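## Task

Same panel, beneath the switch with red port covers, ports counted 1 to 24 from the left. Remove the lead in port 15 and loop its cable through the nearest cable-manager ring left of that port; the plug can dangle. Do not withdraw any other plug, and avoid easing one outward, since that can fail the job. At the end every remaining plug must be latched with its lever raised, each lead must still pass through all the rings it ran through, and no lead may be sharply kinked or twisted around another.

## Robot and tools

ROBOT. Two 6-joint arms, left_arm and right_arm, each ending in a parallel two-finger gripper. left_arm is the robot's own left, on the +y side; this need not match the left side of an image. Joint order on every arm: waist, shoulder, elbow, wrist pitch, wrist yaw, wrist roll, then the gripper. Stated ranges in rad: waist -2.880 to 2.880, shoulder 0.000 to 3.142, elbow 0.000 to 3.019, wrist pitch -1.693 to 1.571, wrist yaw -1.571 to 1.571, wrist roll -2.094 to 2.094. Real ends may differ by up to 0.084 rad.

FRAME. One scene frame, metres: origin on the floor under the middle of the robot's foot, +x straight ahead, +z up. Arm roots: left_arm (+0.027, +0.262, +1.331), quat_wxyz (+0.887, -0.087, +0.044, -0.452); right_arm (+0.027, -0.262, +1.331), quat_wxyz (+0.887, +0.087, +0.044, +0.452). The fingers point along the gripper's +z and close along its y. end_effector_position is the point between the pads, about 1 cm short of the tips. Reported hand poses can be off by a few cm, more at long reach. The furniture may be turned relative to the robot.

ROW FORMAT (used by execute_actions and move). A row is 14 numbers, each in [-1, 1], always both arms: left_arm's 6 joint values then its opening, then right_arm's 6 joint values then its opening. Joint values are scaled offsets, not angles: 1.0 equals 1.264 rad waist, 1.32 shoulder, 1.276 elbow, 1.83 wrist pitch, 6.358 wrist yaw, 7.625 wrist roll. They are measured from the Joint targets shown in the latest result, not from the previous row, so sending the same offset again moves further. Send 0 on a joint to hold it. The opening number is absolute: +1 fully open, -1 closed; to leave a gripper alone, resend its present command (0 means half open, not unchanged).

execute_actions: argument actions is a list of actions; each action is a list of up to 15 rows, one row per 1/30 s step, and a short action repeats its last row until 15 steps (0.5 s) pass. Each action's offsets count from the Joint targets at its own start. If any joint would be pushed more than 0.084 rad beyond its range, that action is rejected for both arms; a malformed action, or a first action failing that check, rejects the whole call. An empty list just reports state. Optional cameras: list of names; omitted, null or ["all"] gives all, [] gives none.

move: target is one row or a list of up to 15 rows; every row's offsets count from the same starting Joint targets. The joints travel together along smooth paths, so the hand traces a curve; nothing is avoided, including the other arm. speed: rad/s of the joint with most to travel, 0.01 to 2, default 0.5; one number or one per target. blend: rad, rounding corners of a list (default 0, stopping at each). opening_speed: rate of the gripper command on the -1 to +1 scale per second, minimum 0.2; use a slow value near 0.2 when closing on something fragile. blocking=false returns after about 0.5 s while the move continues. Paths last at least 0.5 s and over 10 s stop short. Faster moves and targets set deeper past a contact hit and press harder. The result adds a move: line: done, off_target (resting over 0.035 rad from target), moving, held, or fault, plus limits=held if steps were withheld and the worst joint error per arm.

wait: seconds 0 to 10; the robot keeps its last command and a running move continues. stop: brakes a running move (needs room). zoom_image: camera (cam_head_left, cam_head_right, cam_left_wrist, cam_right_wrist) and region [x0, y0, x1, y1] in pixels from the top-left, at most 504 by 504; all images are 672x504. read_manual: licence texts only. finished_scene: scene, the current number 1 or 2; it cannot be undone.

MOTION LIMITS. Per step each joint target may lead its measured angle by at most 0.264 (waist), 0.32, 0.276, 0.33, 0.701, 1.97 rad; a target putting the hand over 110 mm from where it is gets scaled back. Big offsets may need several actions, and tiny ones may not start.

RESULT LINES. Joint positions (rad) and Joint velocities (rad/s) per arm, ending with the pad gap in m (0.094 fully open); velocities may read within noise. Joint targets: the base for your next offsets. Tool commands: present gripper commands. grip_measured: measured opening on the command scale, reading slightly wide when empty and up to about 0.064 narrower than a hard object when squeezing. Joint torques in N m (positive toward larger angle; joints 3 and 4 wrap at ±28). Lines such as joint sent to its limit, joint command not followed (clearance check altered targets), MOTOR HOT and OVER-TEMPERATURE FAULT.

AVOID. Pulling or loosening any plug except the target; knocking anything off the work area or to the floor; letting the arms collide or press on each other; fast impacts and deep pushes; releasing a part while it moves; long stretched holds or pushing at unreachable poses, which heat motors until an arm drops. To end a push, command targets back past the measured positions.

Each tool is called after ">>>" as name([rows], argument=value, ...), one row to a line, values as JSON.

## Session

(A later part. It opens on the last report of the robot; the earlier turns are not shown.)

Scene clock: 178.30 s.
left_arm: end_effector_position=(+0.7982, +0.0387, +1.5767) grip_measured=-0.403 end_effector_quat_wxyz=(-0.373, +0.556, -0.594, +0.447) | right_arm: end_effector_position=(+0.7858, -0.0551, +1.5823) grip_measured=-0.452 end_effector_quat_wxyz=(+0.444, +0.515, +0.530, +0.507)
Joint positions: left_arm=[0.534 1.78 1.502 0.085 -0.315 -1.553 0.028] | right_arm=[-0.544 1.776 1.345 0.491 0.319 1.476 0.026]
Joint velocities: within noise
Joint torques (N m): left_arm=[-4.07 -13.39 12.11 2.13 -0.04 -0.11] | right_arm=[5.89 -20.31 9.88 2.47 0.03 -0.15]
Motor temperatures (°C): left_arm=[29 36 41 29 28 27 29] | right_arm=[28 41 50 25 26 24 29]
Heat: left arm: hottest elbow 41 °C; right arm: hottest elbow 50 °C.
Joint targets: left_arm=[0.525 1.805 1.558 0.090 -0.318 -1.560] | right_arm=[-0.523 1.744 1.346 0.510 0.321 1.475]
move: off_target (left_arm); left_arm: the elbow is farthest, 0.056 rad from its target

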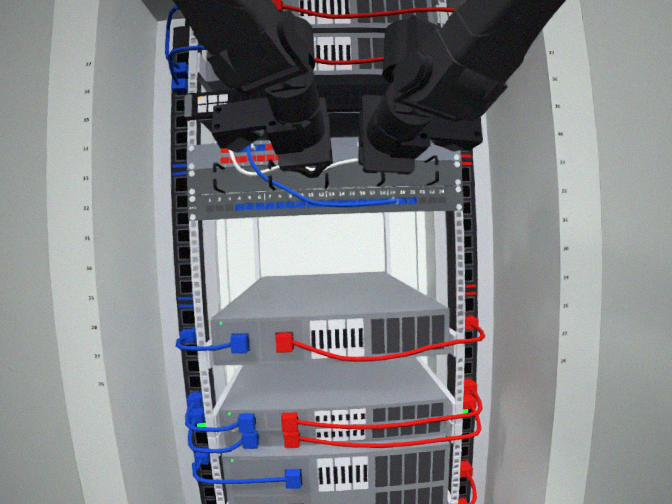

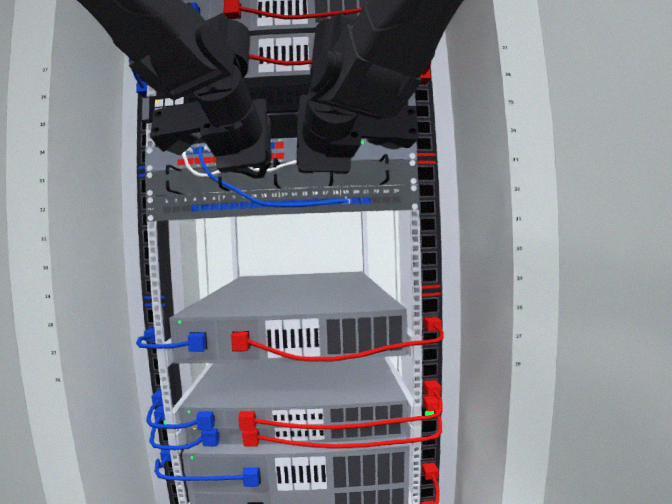

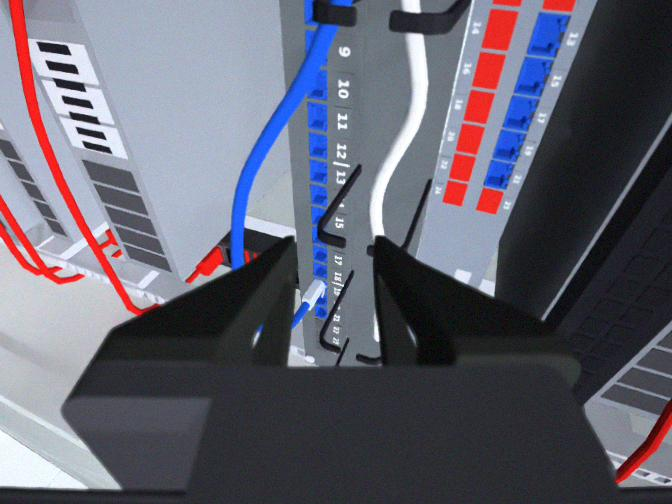

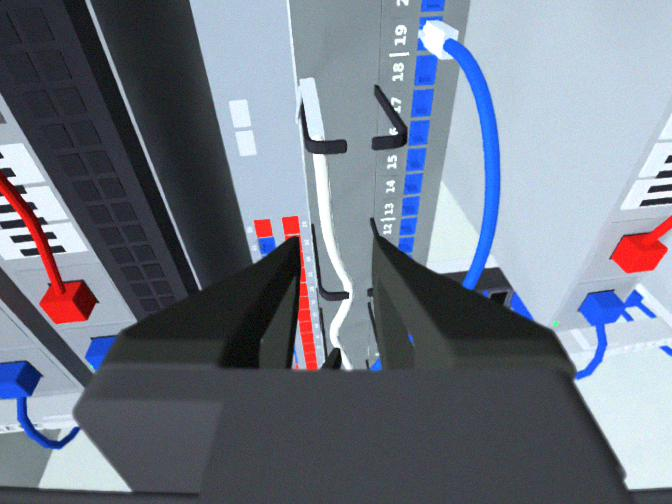

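>>> move(target=[0.0396,0.0833,0.1426,-0.047,0.0038,0,-0.4,0,0,0,0,0,0,-0.45], speed=0.12, cameras=["cam_head_left","cam_left_wrist","cam_right_wrist"])

>>> zoom_image(camera="cam_left_wrist", region=[220, 50, 500, 350])

>>> zoom_image(camera="cam_right_wrist", region=[250, 150, 450, 370])

Scene clock: 181.40 s.
left_arm: end_effector_position=(+0.8472, +0.0420, +1.5803) grip_measured=-0.403 end_effector_quat_wxyz=(-0.376, +0.560, -0.588, +0.447) | right_arm: end_effector_position=(+0.7858, -0.0552, +1.5823) grip_measured=-0.452 end_effector_quat_wxyz=(+0.444, +0.515, +0.530, +0.507)
Joint positions: left_arm=[0.564 1.886 1.682 0.019 -0.297 -1.553 0.028] | right_arm=[-0.544 1.776 1.345 0.491 0.319 1.476 0.026]
Joint velocities: within noise
Joint torques (N m): left_arm=[-2.26 -14.97 12.36 1.5 0.23 -0.1] | right_arm=[5.95 -20.42 9.92 2.52 0.01 -0.13]
Motor temperatures (°C): left_arm=[29 36 41 29 28 27 29] | right_arm=[28 42 49 25 26 24 29]
Heat: left arm: hottest elbow 41 °C; right arm: hottest elbow 49 °C.
Joint targets: left_arm=[0.575 1.915 1.740 0.004 -0.294 -1.560] | right_arm=[-0.523 1.744 1.346 0.510 0.322 1.475]
move: off_target (left_arm); left_arm: the elbow is farthest, 0.058 rad from its target
Images, in order (width x height): cam_head_left 672x504, cam_left_wrist 672x504, cam_right_wrist 672x504.

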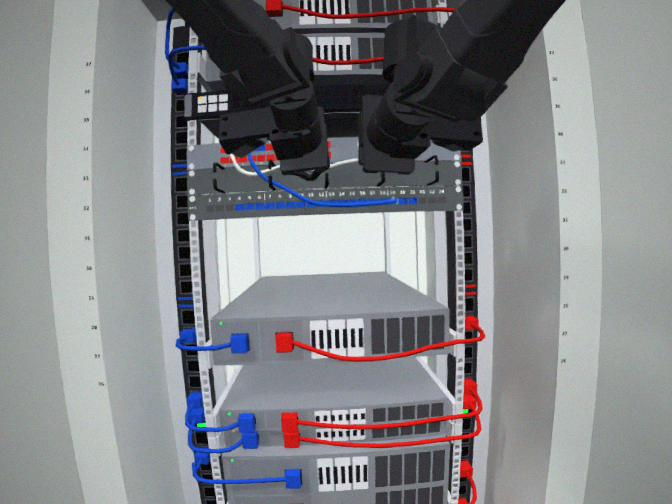

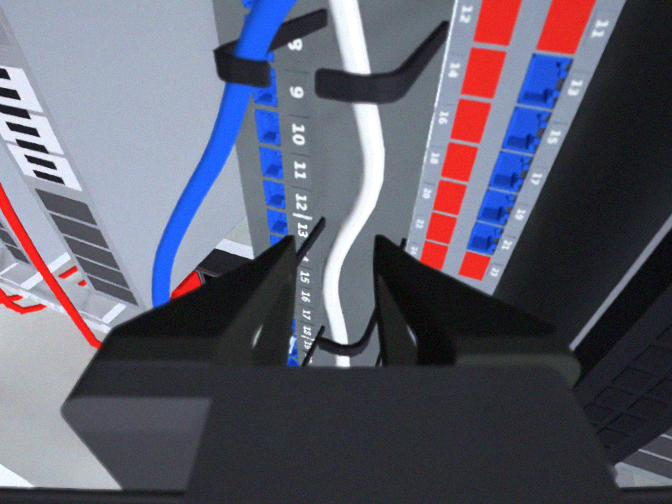

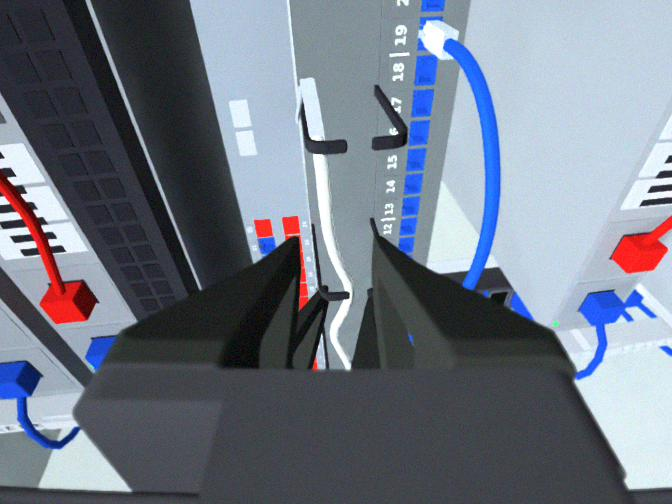

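Scaled by 1.680 from the camera's 672x504 image, which has a finer 960x720 frame.

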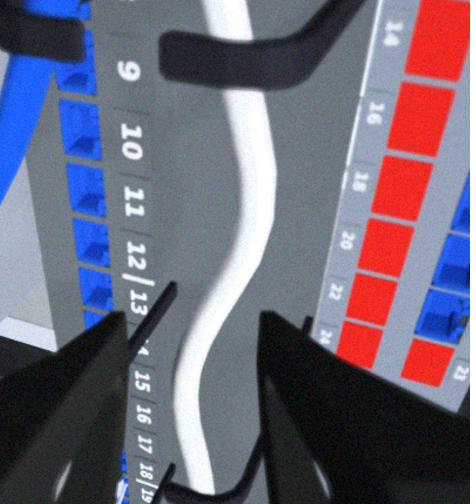

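Scaled by 2.291 from the camera's 672x504 image, which has a finer 960x720 frame.

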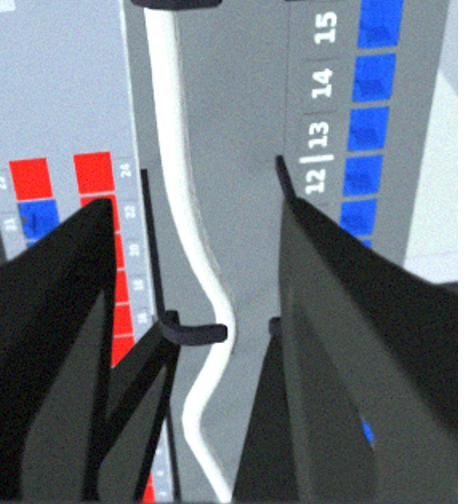

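>>> move(target=[0,0,0,0,0,0,-0.93,0,0,0,0,0,0,-0.45], opening_speed=0.4, cameras=["cam_head_left","cam_left_wrist","cam_right_wrist"])

>>> zoom_image(camera="cam_left_wrist", region=[220, 50, 500, 350])

>>> zoom_image(camera="cam_right_wrist", region=[250, 50, 450, 370])

Scene clock: 183.43 s.
left_arm: end_effector_position=(+0.8473, +0.0420, +1.5807) grip_measured=-0.915 end_effector_quat_wxyz=(-0.376, +0.560, -0.588, +0.447) | right_arm: end_effector_position=(+0.7858, -0.0552, +1.5823) grip_measured=-0.452 end_effector_quat_wxyz=(+0.444, +0.515, +0.530, +0.507)
Joint positions: left_arm=[0.564 1.886 1.682 0.019 -0.297 -1.554 0.004] | right_arm=[-0.544 1.776 1.345 0.491 0.319 1.476 0.026]
Joint velocities: within noise
Joint torques (N m): left_arm=[-2.2 -14.8 12.44 1.44 0.24 -0.08] | right_arm=[5.89 -20.54 9.88 2.5 0.01 -0.11]
Motor temperatures (°C): left_arm=[29 36 42 29 28 27 29] | right_arm=[28 42 49 25 26 24 29]
Heat: left arm: hottest elbow 42 °C; right arm: hottest elbow 49 °C.
Joint targets: left_arm=[0.575 1.915 1.740 0.004 -0.294 -1.560] | right_arm=[-0.523 1.744 1.346 0.510 0.322 1.475]
move: off_target (left_arm); left_arm: the elbow is farthest, 0.058 rad from its target
Images, in order (width x height): cam_head_left 672x504, cam_left_wrist 672x504, cam_right_wrist 672x504.

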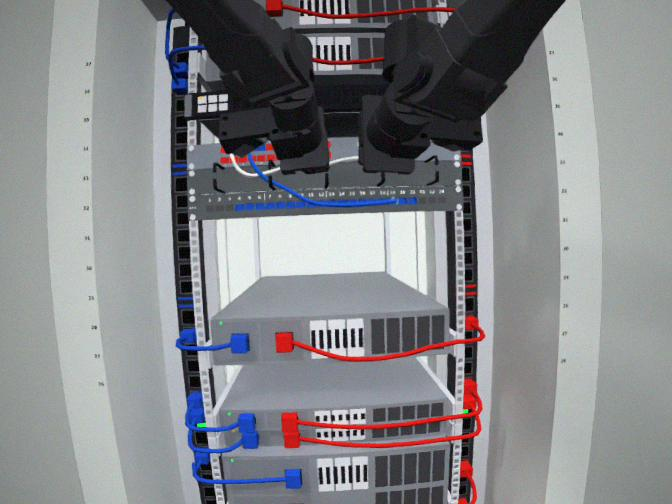

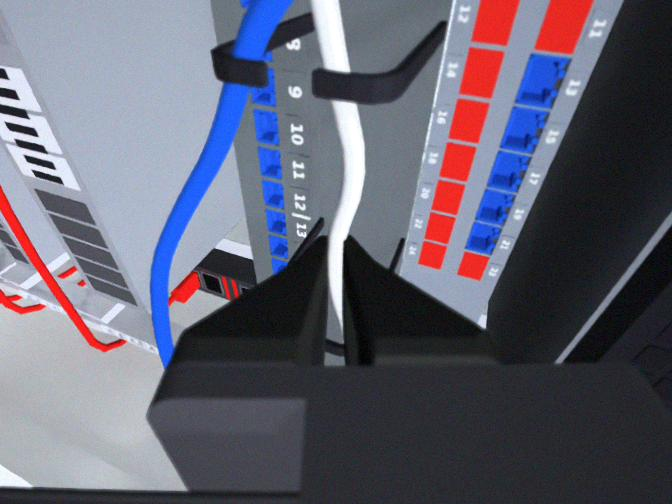

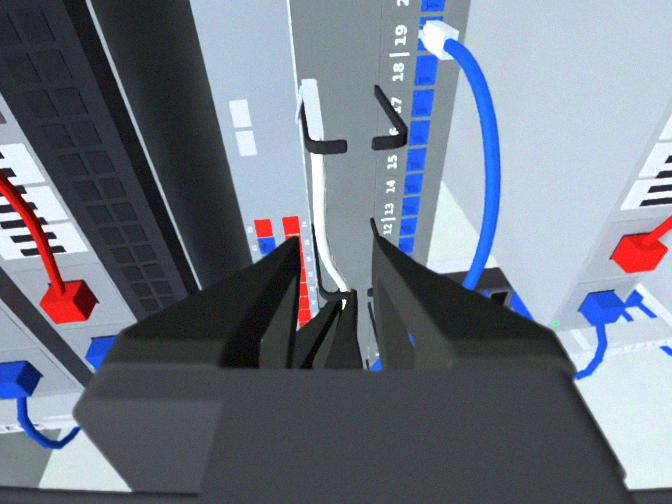

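Scaled by 1.680 from the camera's 672x504 image, which has a finer 960x720 frame.

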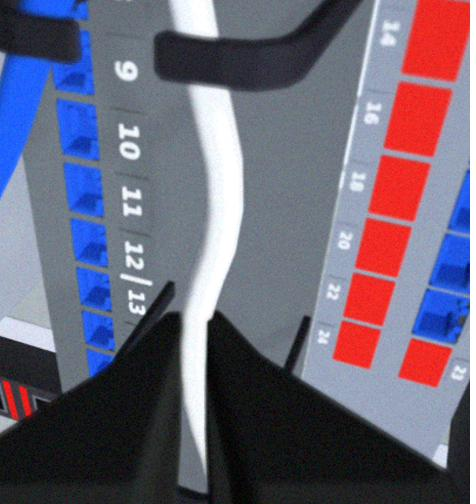

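Scaled by 1.575 from the camera's 672x504 image, which has a finer 960x720 frame.

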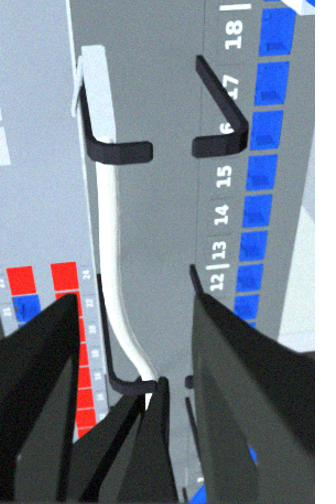

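>>> move(target=[0.0055,0.0167,0.0313,-0.0071,0.0008,0,-0.93,0,0,0,0,0,0,-0.45], speed=0.1, cameras=["cam_head_left","cam_left_wrist","cam_right_wrist"])

>>> zoom_image(camera="cam_right_wrist", region=[250, 50, 450, 370])

Scene clock: 184.73 s.
left_arm: end_effector_position=(+0.8572, +0.0436, +1.5812) grip_measured=-0.917 end_effector_quat_wxyz=(-0.377, +0.561, -0.587, +0.447) | right_arm: end_effector_position=(+0.7858, -0.0552, +1.5823) grip_measured=-0.452 end_effector_quat_wxyz=(+0.444, +0.515, +0.530, +0.507)
Joint positions: left_arm=[0.57 1.907 1.72 0.005 -0.293 -1.554 0.004] | right_arm=[-0.544 1.776 1.345 0.491 0.319 1.476 0.026]
Joint velocities: within noise
Joint torques (N m): left_arm=[-2.43 -15.21 12.64 1.29 0.31 -0.12] | right_arm=[6.24 -20.25 9.91 2.47 0.01 -0.12]
Motor temperatures (°C): left_arm=[29 37 42 29 28 27 29] | right_arm=[28 42 49 25 26 24 29]
Heat: left arm: hottest elbow 42 °C; right arm: hottest elbow 49 °C.
Joint targets: left_arm=[0.582 1.937 1.780 -0.009 -0.289 -1.560] | right_arm=[-0.523 1.744 1.346 0.510 0.322 1.475]
move: off_target (left_arm); left_arm: the elbow is farthest, 0.060 rad from its target
Images, in order (width x height): cam_head_left 672x504, cam_left_wrist 672x504, cam_right_wrist 672x504.

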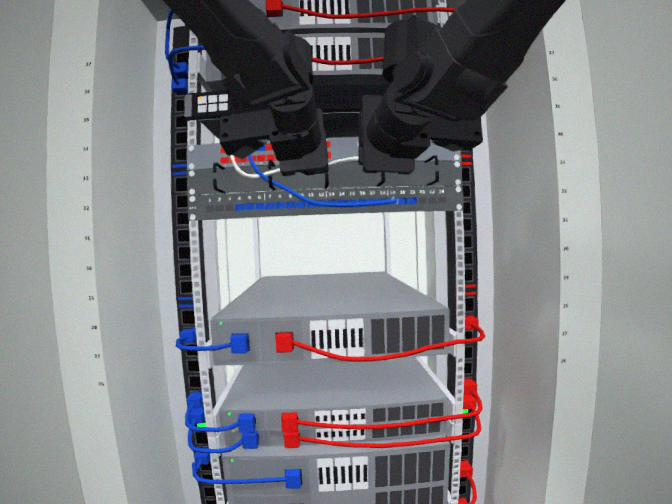

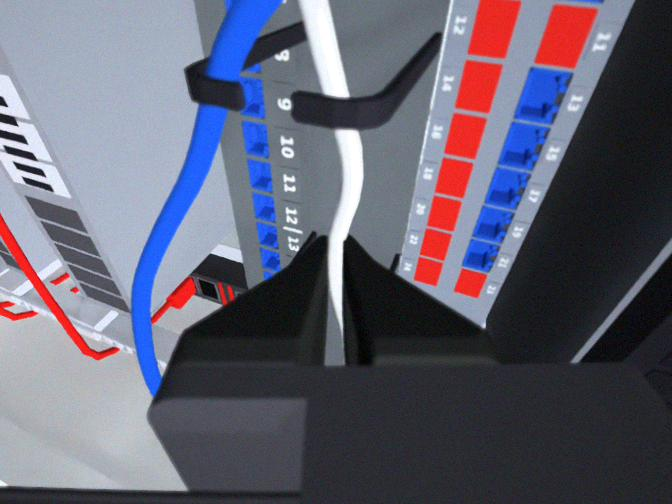

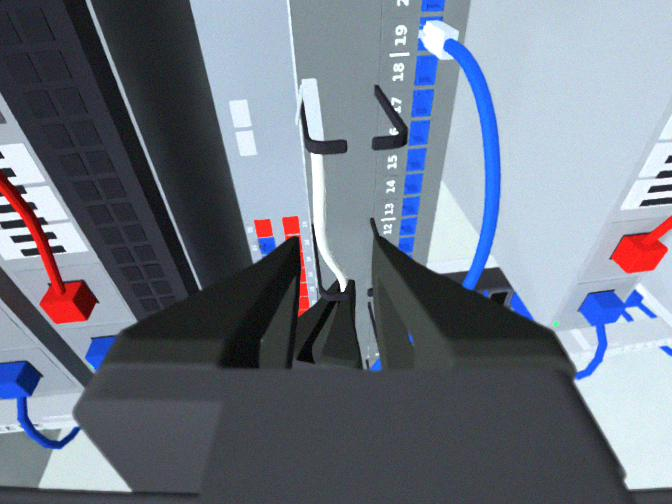

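Scaled by 1.575 from the camera's 672x504 image, which has a finer 960x720 frame.

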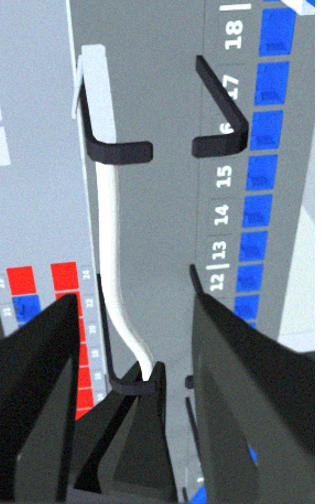

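>>> move(target=[0,0,0,0,0,0,-0.93,-0.0451,0.1455,0.2351,-0.0727,-0.0039,0,-0.45], speed=0.12, cameras=["cam_head_left","cam_left_wrist","cam_right_wrist"])

>>> zoom_image(camera="cam_right_wrist", region=[250, 50, 450, 370])

Scene clock: 188.63 s.
left_arm: end_effector_position=(+0.8572, +0.0436, +1.5813) grip_measured=-0.917 end_effector_quat_wxyz=(-0.377, +0.560, -0.587, +0.447) | right_arm: end_effector_position=(+0.8481, -0.0404, +1.5757) grip_measured=-0.452 end_effector_quat_wxyz=(+0.440, +0.516, +0.537, +0.502)
Joint positions: left_arm=[0.57 1.907 1.72 0.005 -0.292 -1.554 0.004] | right_arm=[-0.561 1.922 1.58 0.383 0.299 1.476 0.026]
Joint velocities: within noise
Joint torques (N m): left_arm=[-3.19 -14.68 12.59 1.29 0.32 -0.11] | right_arm=[2.78 -19.02 15.91 1.58 -0.18 -0.11]
Motor temperatures (°C): left_arm=[29 36 43 28 28 27 29] | right_arm=[28 42 49 25 26 24 29]
Heat: left arm: hottest elbow 43 °C; right arm: hottest elbow 49 °C.
Joint targets: left_arm=[0.582 1.937 1.779 -0.009 -0.288 -1.560] | right_arm=[-0.580 1.936 1.645 0.377 0.297 1.475]
move: off_target (left_arm, right_arm); left_arm: the elbow is farthest, 0.060 rad from its target; right_arm: the elbow is farthest, 0.066 rad from its target
Images, in order (width x height): cam_head_left 672x504, cam_left_wrist 672x504, cam_right_wrist 672x504.

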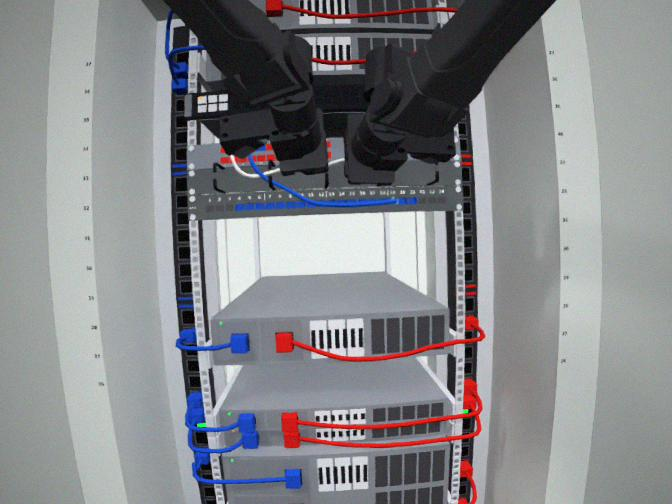

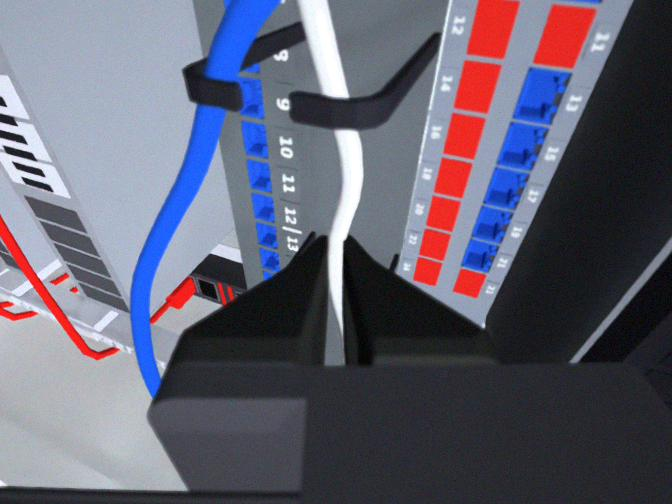

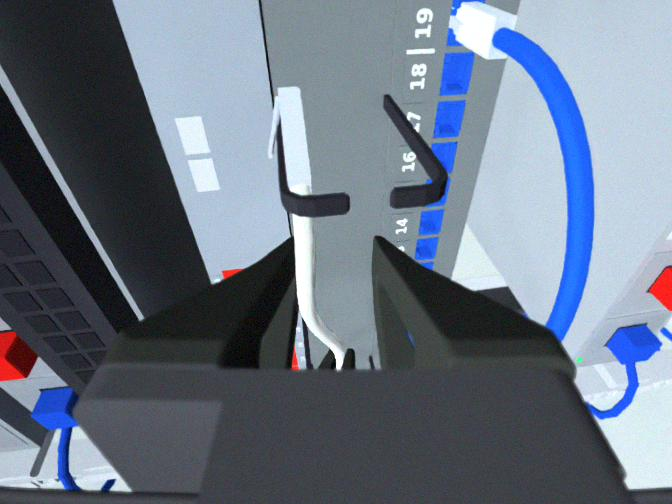

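Scaled by 1.575 from the camera's 672x504 image, which has a finer 960x720 frame.

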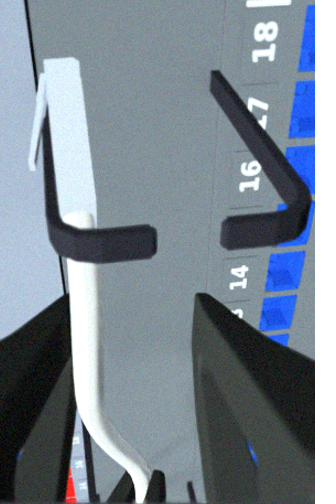

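>>> move(target=[0,0,0,0,0,0,-0.93,0,0,0,0,0,0,-0.93], opening_speed=0.4, cameras=["cam_head_left","cam_right_wrist"])

>>> zoom_image(camera="cam_right_wrist", region=[250, 50, 450, 370])

Scene clock: 190.47 s.
left_arm: end_effector_position=(+0.8575, +0.0439, +1.5800) grip_measured=-0.917 end_effector_quat_wxyz=(-0.376, +0.561, -0.587, +0.446) | right_arm: end_effector_position=(+0.8499, -0.0405, +1.5809) grip_measured=-0.914 end_effector_quat_wxyz=(+0.441, +0.515, +0.535, +0.504)
Joint positions: left_arm=[0.571 1.909 1.72 0.005 -0.292 -1.554 0.004] | right_arm=[-0.561 1.922 1.589 0.382 0.299 1.476 0.004]
Joint velocities: within noise
Joint torques (N m): left_arm=[-2.9 -15.62 12.74 1.43 0.31 -0.05] | right_arm=[2.84 -19.25 15.15 1.44 -0.16 -0.12]
Motor temperatures (°C): left_arm=[29 37 43 28 28 27 29] | right_arm=[28 42 49 25 26 24 29]
Heat: left arm: hottest elbow 43 °C; right arm: hottest elbow 49 °C.
Joint targets: left_arm=[0.582 1.937 1.779 -0.009 -0.288 -1.560] | right_arm=[-0.580 1.936 1.646 0.377 0.297 1.475]
move: off_target (left_arm, right_arm); left_arm: the elbow is farthest, 0.059 rad from its target; right_arm: the elbow is farthest, 0.056 rad from its target
Images, in order (width x height): cam_head_left 672x504, cam_right_wrist 672x504.

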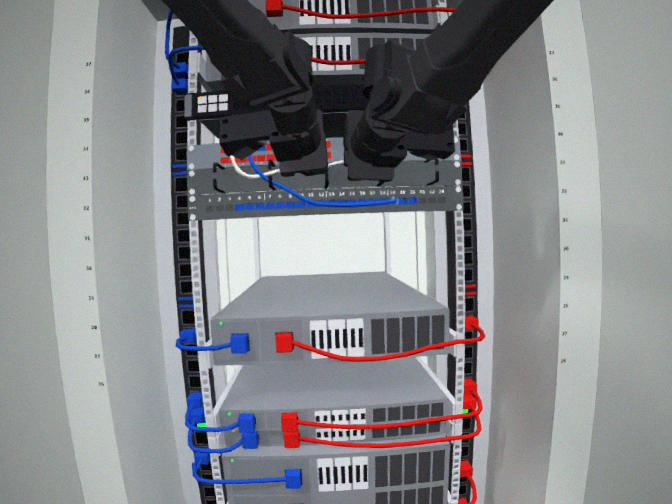

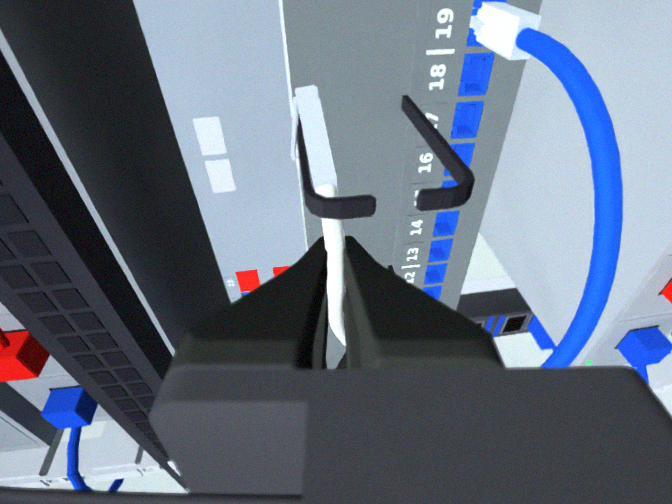

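Scaled by 1.575 from the camera's 672x504 image, which has a finer 960x720 frame.

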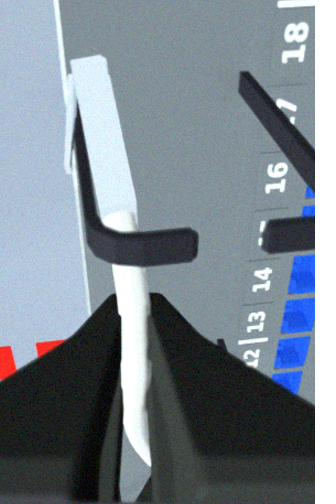

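>>> move(target=[0,0,0,0,0,0,-0.93,0,0.0227,-0.0596,0.0339,0,0,-0.93], speed=0.08, cameras=["cam_head_left","cam_right_wrist"])

>>> zoom_image(camera="cam_right_wrist", region=[250, 50, 450, 370])

Scene clock: 192.80 s.
left_arm: end_effector_position=(+0.8580, +0.0452, +1.5794) grip_measured=-0.917 end_effector_quat_wxyz=(-0.377, +0.561, -0.587, +0.446) | right_arm: end_effector_position=(+0.8506, -0.0397, +1.5787) grip_measured=-0.915 end_effector_quat_wxyz=(+0.447, +0.511, +0.525, +0.513)
Joint positions: left_arm=[0.573 1.909 1.72 0.005 -0.291 -1.554 0.004] | right_arm=[-0.561 1.935 1.582 0.432 0.298 1.476 0.004]
Joint velocities: within noise
Joint torques (N m): left_arm=[-2.96 -14.97 12.59 1.51 0.21 -0.1] | right_arm=[3.08 -17.73 9.14 2 -0.14 -0.14]
Motor temperatures (°C): left_arm=[29 37 43 28 28 27 29] | right_arm=[28 41 50 25 26 24 29]
Heat: left arm: hottest elbow 43 °C; right arm: hottest elbow 50 °C.
Joint targets: left_arm=[0.582 1.937 1.779 -0.009 -0.289 -1.560] | right_arm=[-0.580 1.966 1.570 0.439 0.297 1.475]
move: off_target (left_arm); left_arm: the elbow is farthest, 0.059 rad from its target
Images, in order (width x height): cam_head_left 672x504, cam_right_wrist 672x504.

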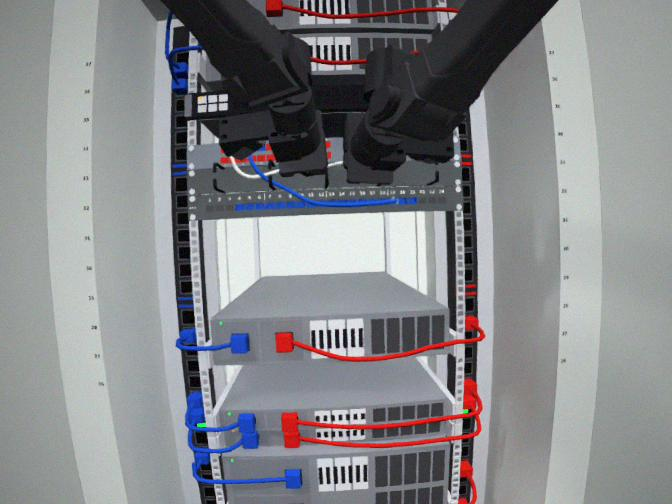

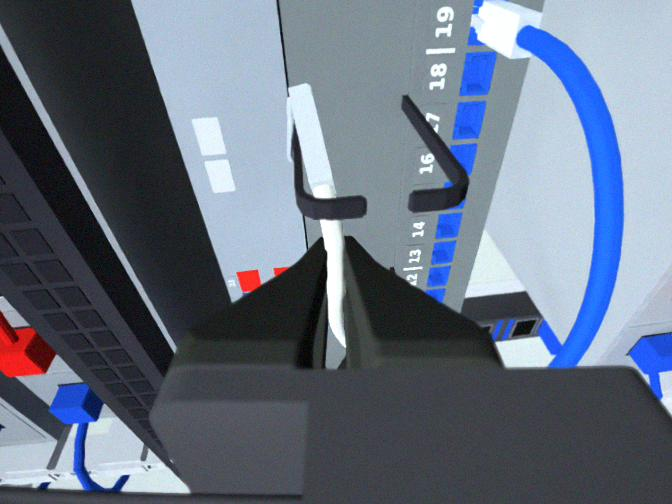

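Scaled by 1.575 from the camera's 672x504 image, which has a finer 960x720 frame.

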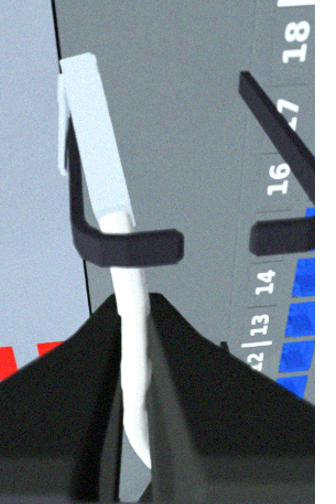

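>>> move(target=[0,0,0,0,0,0,-0.93,0,0.0182,-0.0078,-0.0109,0,0,-0.93], speed=0.08, cameras=["cam_head_left","cam_right_wrist"])

>>> zoom_image(camera="cam_right_wrist", region=[250, 50, 450, 370])

Scene clock: 193.77 s.
left_arm: end_effector_position=(+0.8581, +0.0449, +1.5782) grip_measured=-0.917 end_effector_quat_wxyz=(-0.376, +0.561, -0.587, +0.445) | right_arm: end_effector_position=(+0.8511, -0.0401, +1.5740) grip_measured=-0.915 end_effector_quat_wxyz=(+0.446, +0.512, +0.526, +0.511)
Joint positions: left_arm=[0.573 1.911 1.72 0.005 -0.291 -1.554 0.004] | right_arm=[-0.563 1.94 1.581 0.432 0.298 1.476 0.004]
Joint velocities: within noise
Joint torques (N m): left_arm=[-2.9 -15.68 12.63 1.36 0.27 -0.04] | right_arm=[3.08 -16.21 8.35 1.18 -0.13 -0.14]
Motor temperatures (°C): left_arm=[29 37 43 28 28 27 29] | right_arm=[28 41 50 25 26 24 29]
Heat: left arm: hottest elbow 43 °C; right arm: hottest elbow 50 °C.
Joint targets: left_arm=[0.582 1.937 1.779 -0.009 -0.289 -1.560] | right_arm=[-0.580 1.990 1.560 0.419 0.297 1.475]
move: off_target (left_arm, right_arm); left_arm: the elbow is farthest, 0.059 rad from its target; right_arm: the shoulder is farthest, 0.051 rad from its target
Images, in order (width x height): cam_head_left 672x504, cam_right_wrist 672x504.

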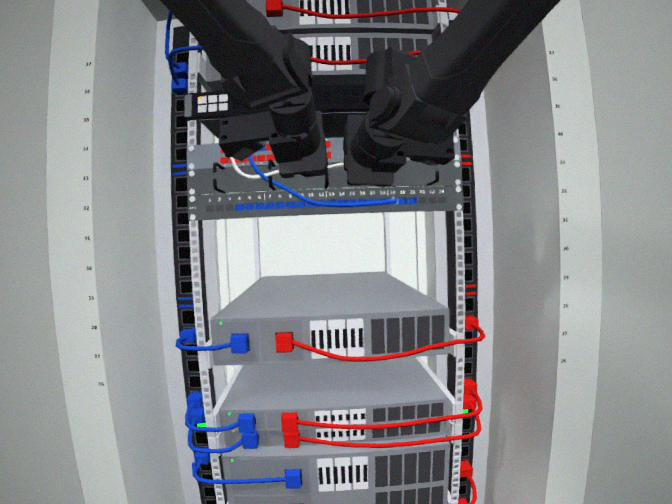

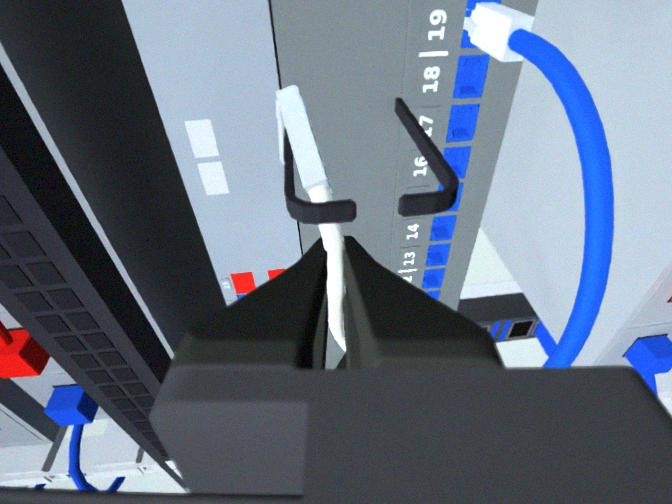

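Scaled by 1.575 from the camera's 672x504 image, which has a finer 960x720 frame.

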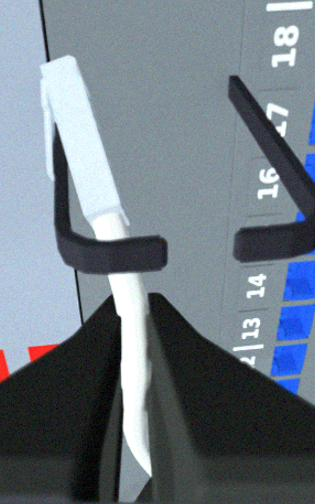

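>>> move([
  [0,0,0,0,0,0,-0.8,0,-0.0644,0,0,0,0,-0.93],
  [0,0,0,0,0,0,-0.8,-0.0134,-0.0644,0,0,0,0,-0.93],
], speed=0.08, opening_speed=0.3)

>>> zoom_image(camera="cam_right_wrist", region=[250, 50, 450, 370])

Scene clock: 196.57 s.
left_arm: end_effector_position=(+0.8588, +0.0441, +1.5805) grip_measured=-0.803 end_effector_quat_wxyz=(-0.375, +0.560, -0.587, +0.448) | right_arm: end_effector_position=(+0.8493, -0.0440, +1.5779) grip_measured=-0.915 end_effector_quat_wxyz=(+0.447, +0.512, +0.526, +0.512)
Joint positions: left_arm=[0.573 1.911 1.724 0.005 -0.286 -1.554 0.009] | right_arm=[-0.567 1.928 1.572 0.432 0.294 1.476 0.004]
Joint velocities: within noise
Joint torques (N m): left_arm=[-2.49 -15.27 12.36 1.29 -0.01 -0.11] | right_arm=[2.14 -22.18 9.18 1.1 0.03 -0.13]
Motor temperatures (°C): left_arm=[29 37 44 28 28 27 29] | right_arm=[28 41 49 25 26 24 30]
Heat: left arm: hottest elbow 44 °C; right arm: hottest elbow 49 °C.
Joint targets: left_arm=[0.582 1.937 1.780 -0.009 -0.288 -1.560] | right_arm=[-0.597 1.905 1.560 0.419 0.297 1.475]
move: off_target (left_arm); left_arm: the elbow is farthest, 0.055 rad from its target

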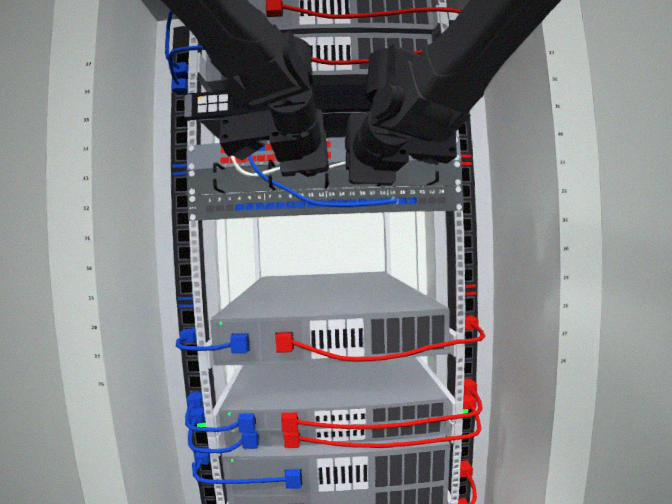

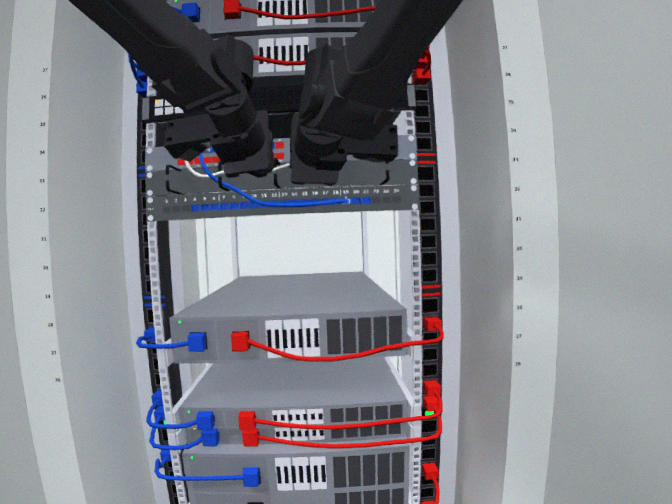

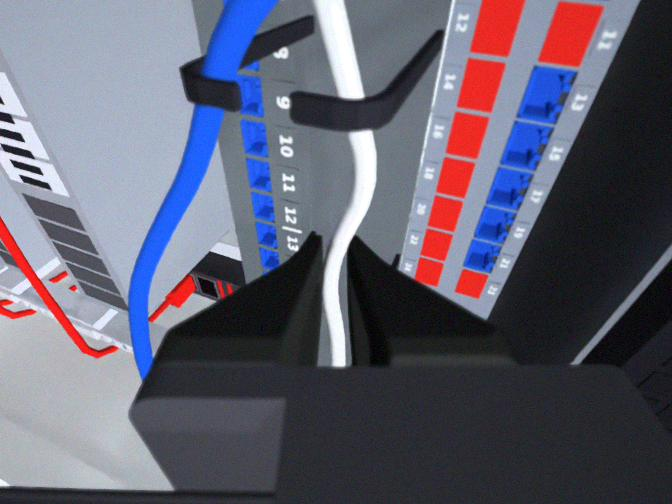

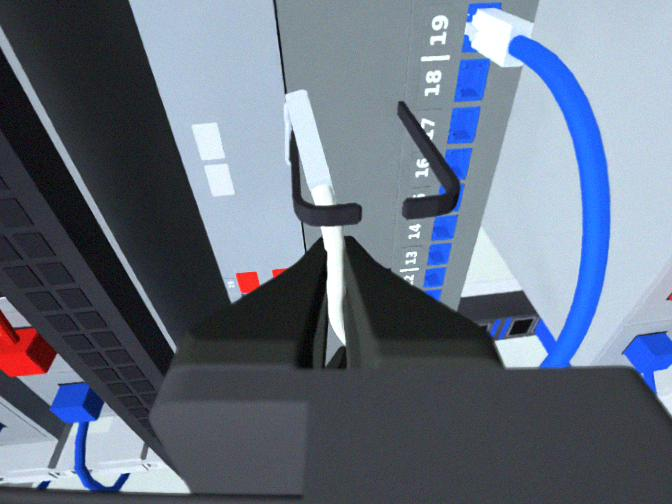

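Scaled by 1.575 from the camera's 672x504 image, which has a finer 960x720 frame.

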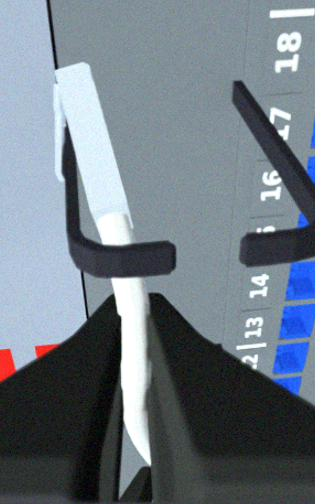

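>>> move(target=[0,0,0,0,0,0,-0.8,-0.019,-0.0114,0,0,0,0,-0.93], speed=0.08)

>>> zoom_image(camera="cam_right_wrist", region=[250, 50, 450, 370])

Scene clock: 197.43 s.
left_arm: end_effector_position=(+0.8587, +0.0432, +1.5806) grip_measured=-0.803 end_effector_quat_wxyz=(-0.374, +0.559, -0.588, +0.449) | right_arm: end_effector_position=(+0.8487, -0.0473, +1.5781) grip_measured=-0.915 end_effector_quat_wxyz=(+0.446, +0.511, +0.527, +0.512)
Joint positions: left_arm=[0.573 1.911 1.724 0.005 -0.283 -1.554 0.009] | right_arm=[-0.572 1.922 1.566 0.428 0.286 1.476 0.004]
Joint velocities: within noise
Joint torques (N m): left_arm=[-2.96 -15.21 12.48 1.35 -0.18 -0.07] | right_arm=[0.15 -22.71 9.59 1.35 0.35 -0.13]
Motor temperatures (°C): left_arm=[29 37 44 28 28 27 29] | right_arm=[28 41 49 25 26 24 30]
Heat: left arm: hottest elbow 44 °C; right arm: hottest elbow 49 °C.
Joint targets: left_arm=[0.582 1.937 1.780 -0.009 -0.288 -1.560] | right_arm=[-0.621 1.890 1.559 0.419 0.297 1.475]
move: off_target (left_arm, right_arm); left_arm: the elbow is farthest, 0.056 rad from its target; right_arm: the waist is farthest, 0.049 rad from its target

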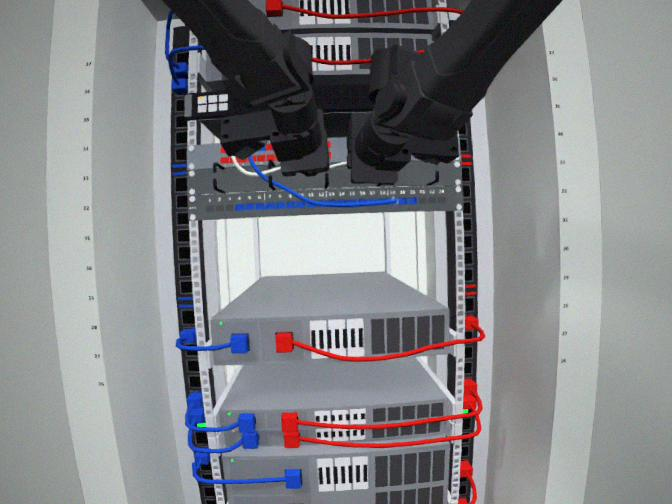

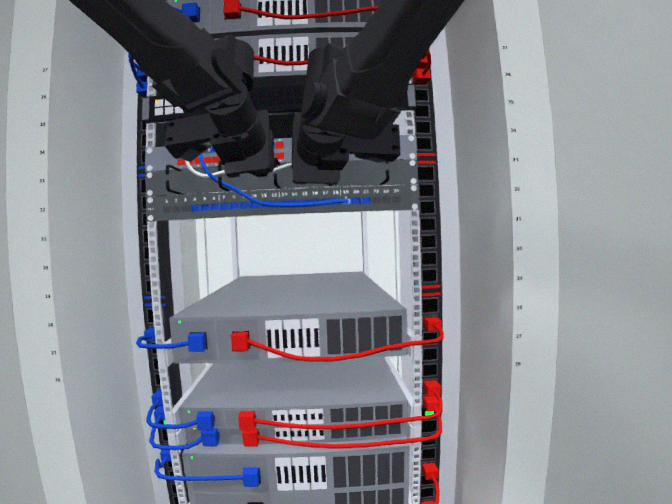

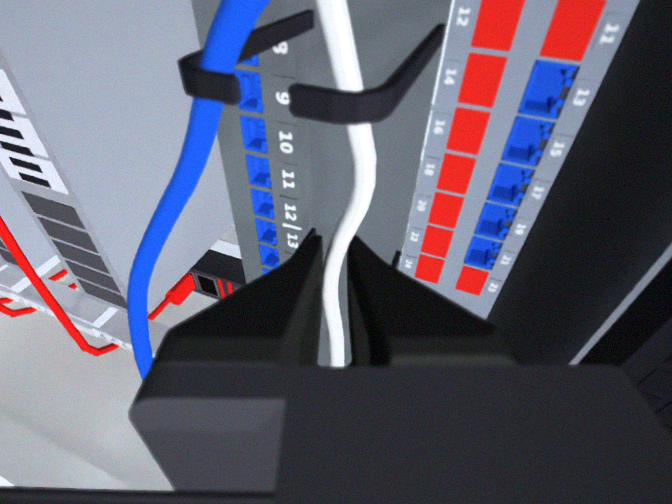

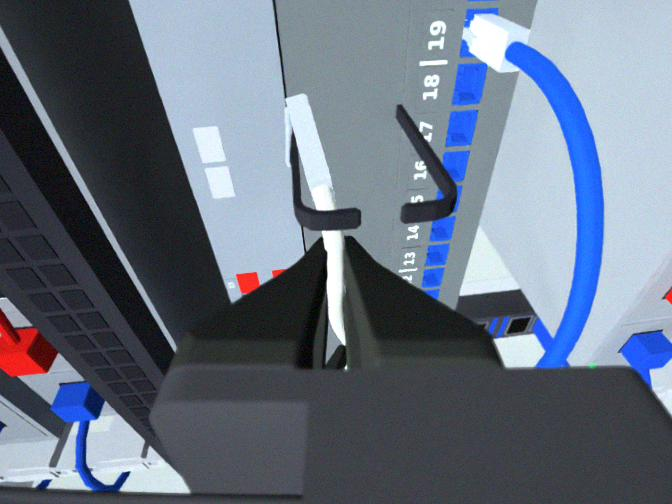

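Scaled by 1.575 from the camera's 672x504 image, which has a finer 960x720 frame.

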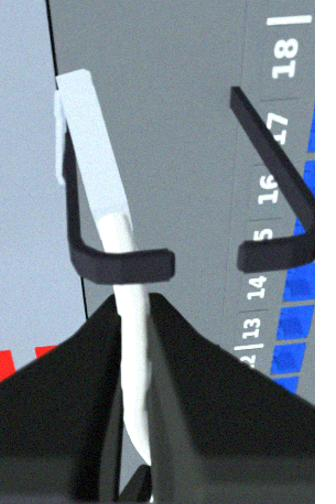

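>>> move(target=[0,0,0,0,0,0,-0.6,-0.0237,-0.0038,0,0,0,0,-0.93], speed=0.08)

>>> zoom_image(camera="cam_right_wrist", region=[250, 50, 450, 370])

Scene clock: 198.53 s.
left_arm: end_effector_position=(+0.8589, +0.0443, +1.5805) grip_measured=-0.603 end_effector_quat_wxyz=(-0.375, +0.560, -0.587, +0.448) | right_arm: end_effector_position=(+0.8514, -0.0606, +1.5730) grip_measured=-0.915 end_effector_quat_wxyz=(+0.448, +0.515, +0.528, +0.506)
Joint positions: left_arm=[0.573 1.911 1.724 0.005 -0.285 -1.554 0.019] | right_arm=[-0.59 1.92 1.56 0.424 0.281 1.476 0.004]
Joint velocities: within noise
Joint torques (N m): left_arm=[-2.61 -15.62 12.41 1.39 0.02 -0.06] | right_arm=[-0.91 -22.83 10.21 1.48 0.55 -0.13]
Motor temperatures (°C): left_arm=[29 37 44 28 28 27 29] | right_arm=[28 41 49 25 26 24 30]
Heat: left arm: hottest elbow 44 °C; right arm: hottest elbow 49 °C.
Joint targets: left_arm=[0.582 1.937 1.780 -0.009 -0.289 -1.560] | right_arm=[-0.651 1.885 1.559 0.419 0.297 1.475]
move: off_target (left_arm, right_arm); left_arm: the elbow is farthest, 0.056 rad from its target; right_arm: the waist is farthest, 0.061 rad from its target

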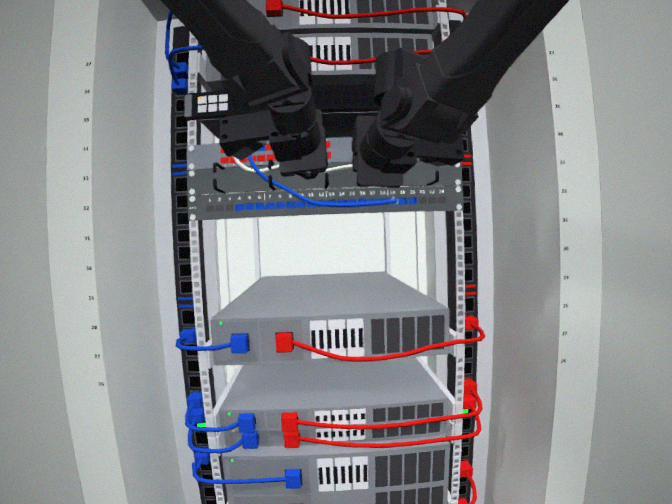

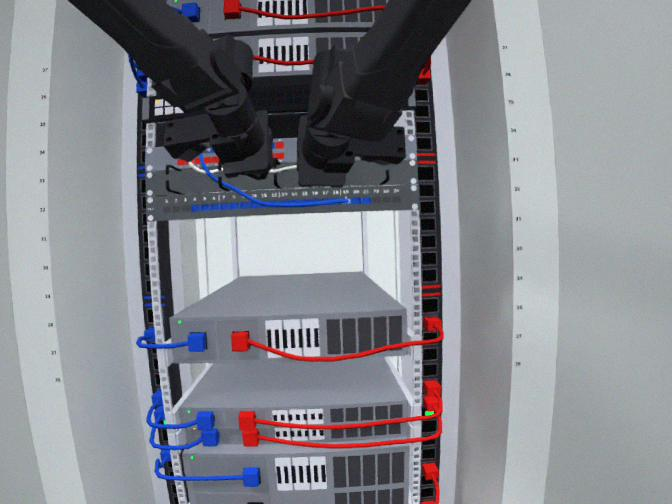

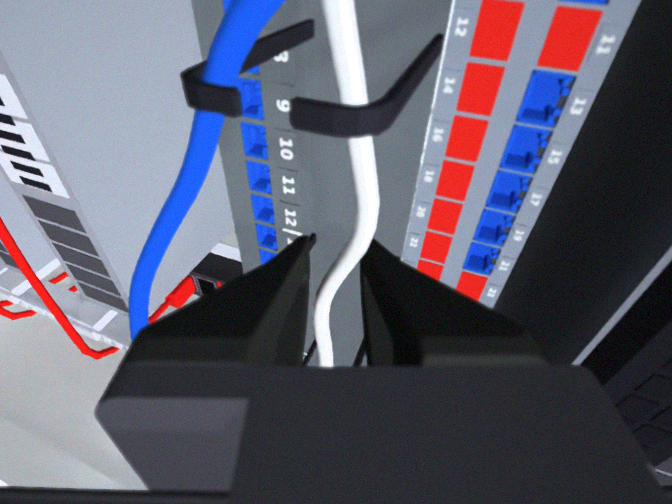

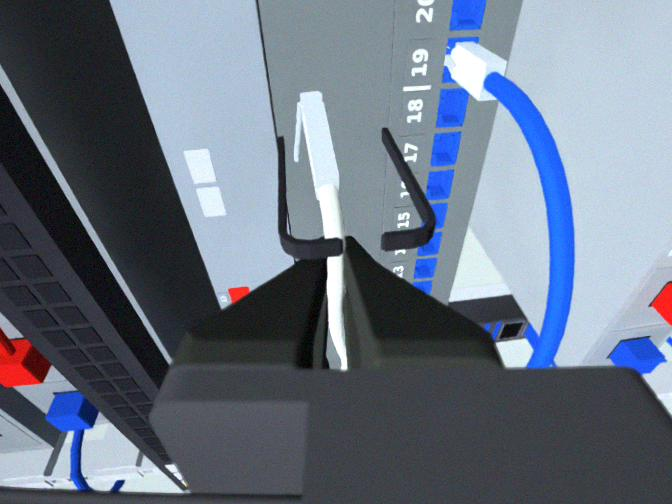

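Scaled by 1.575 from the camera's 672x504 image, which has a finer 960x720 frame.

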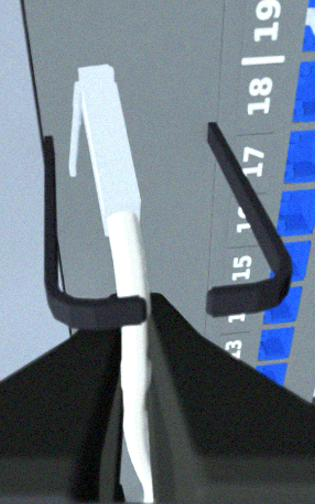

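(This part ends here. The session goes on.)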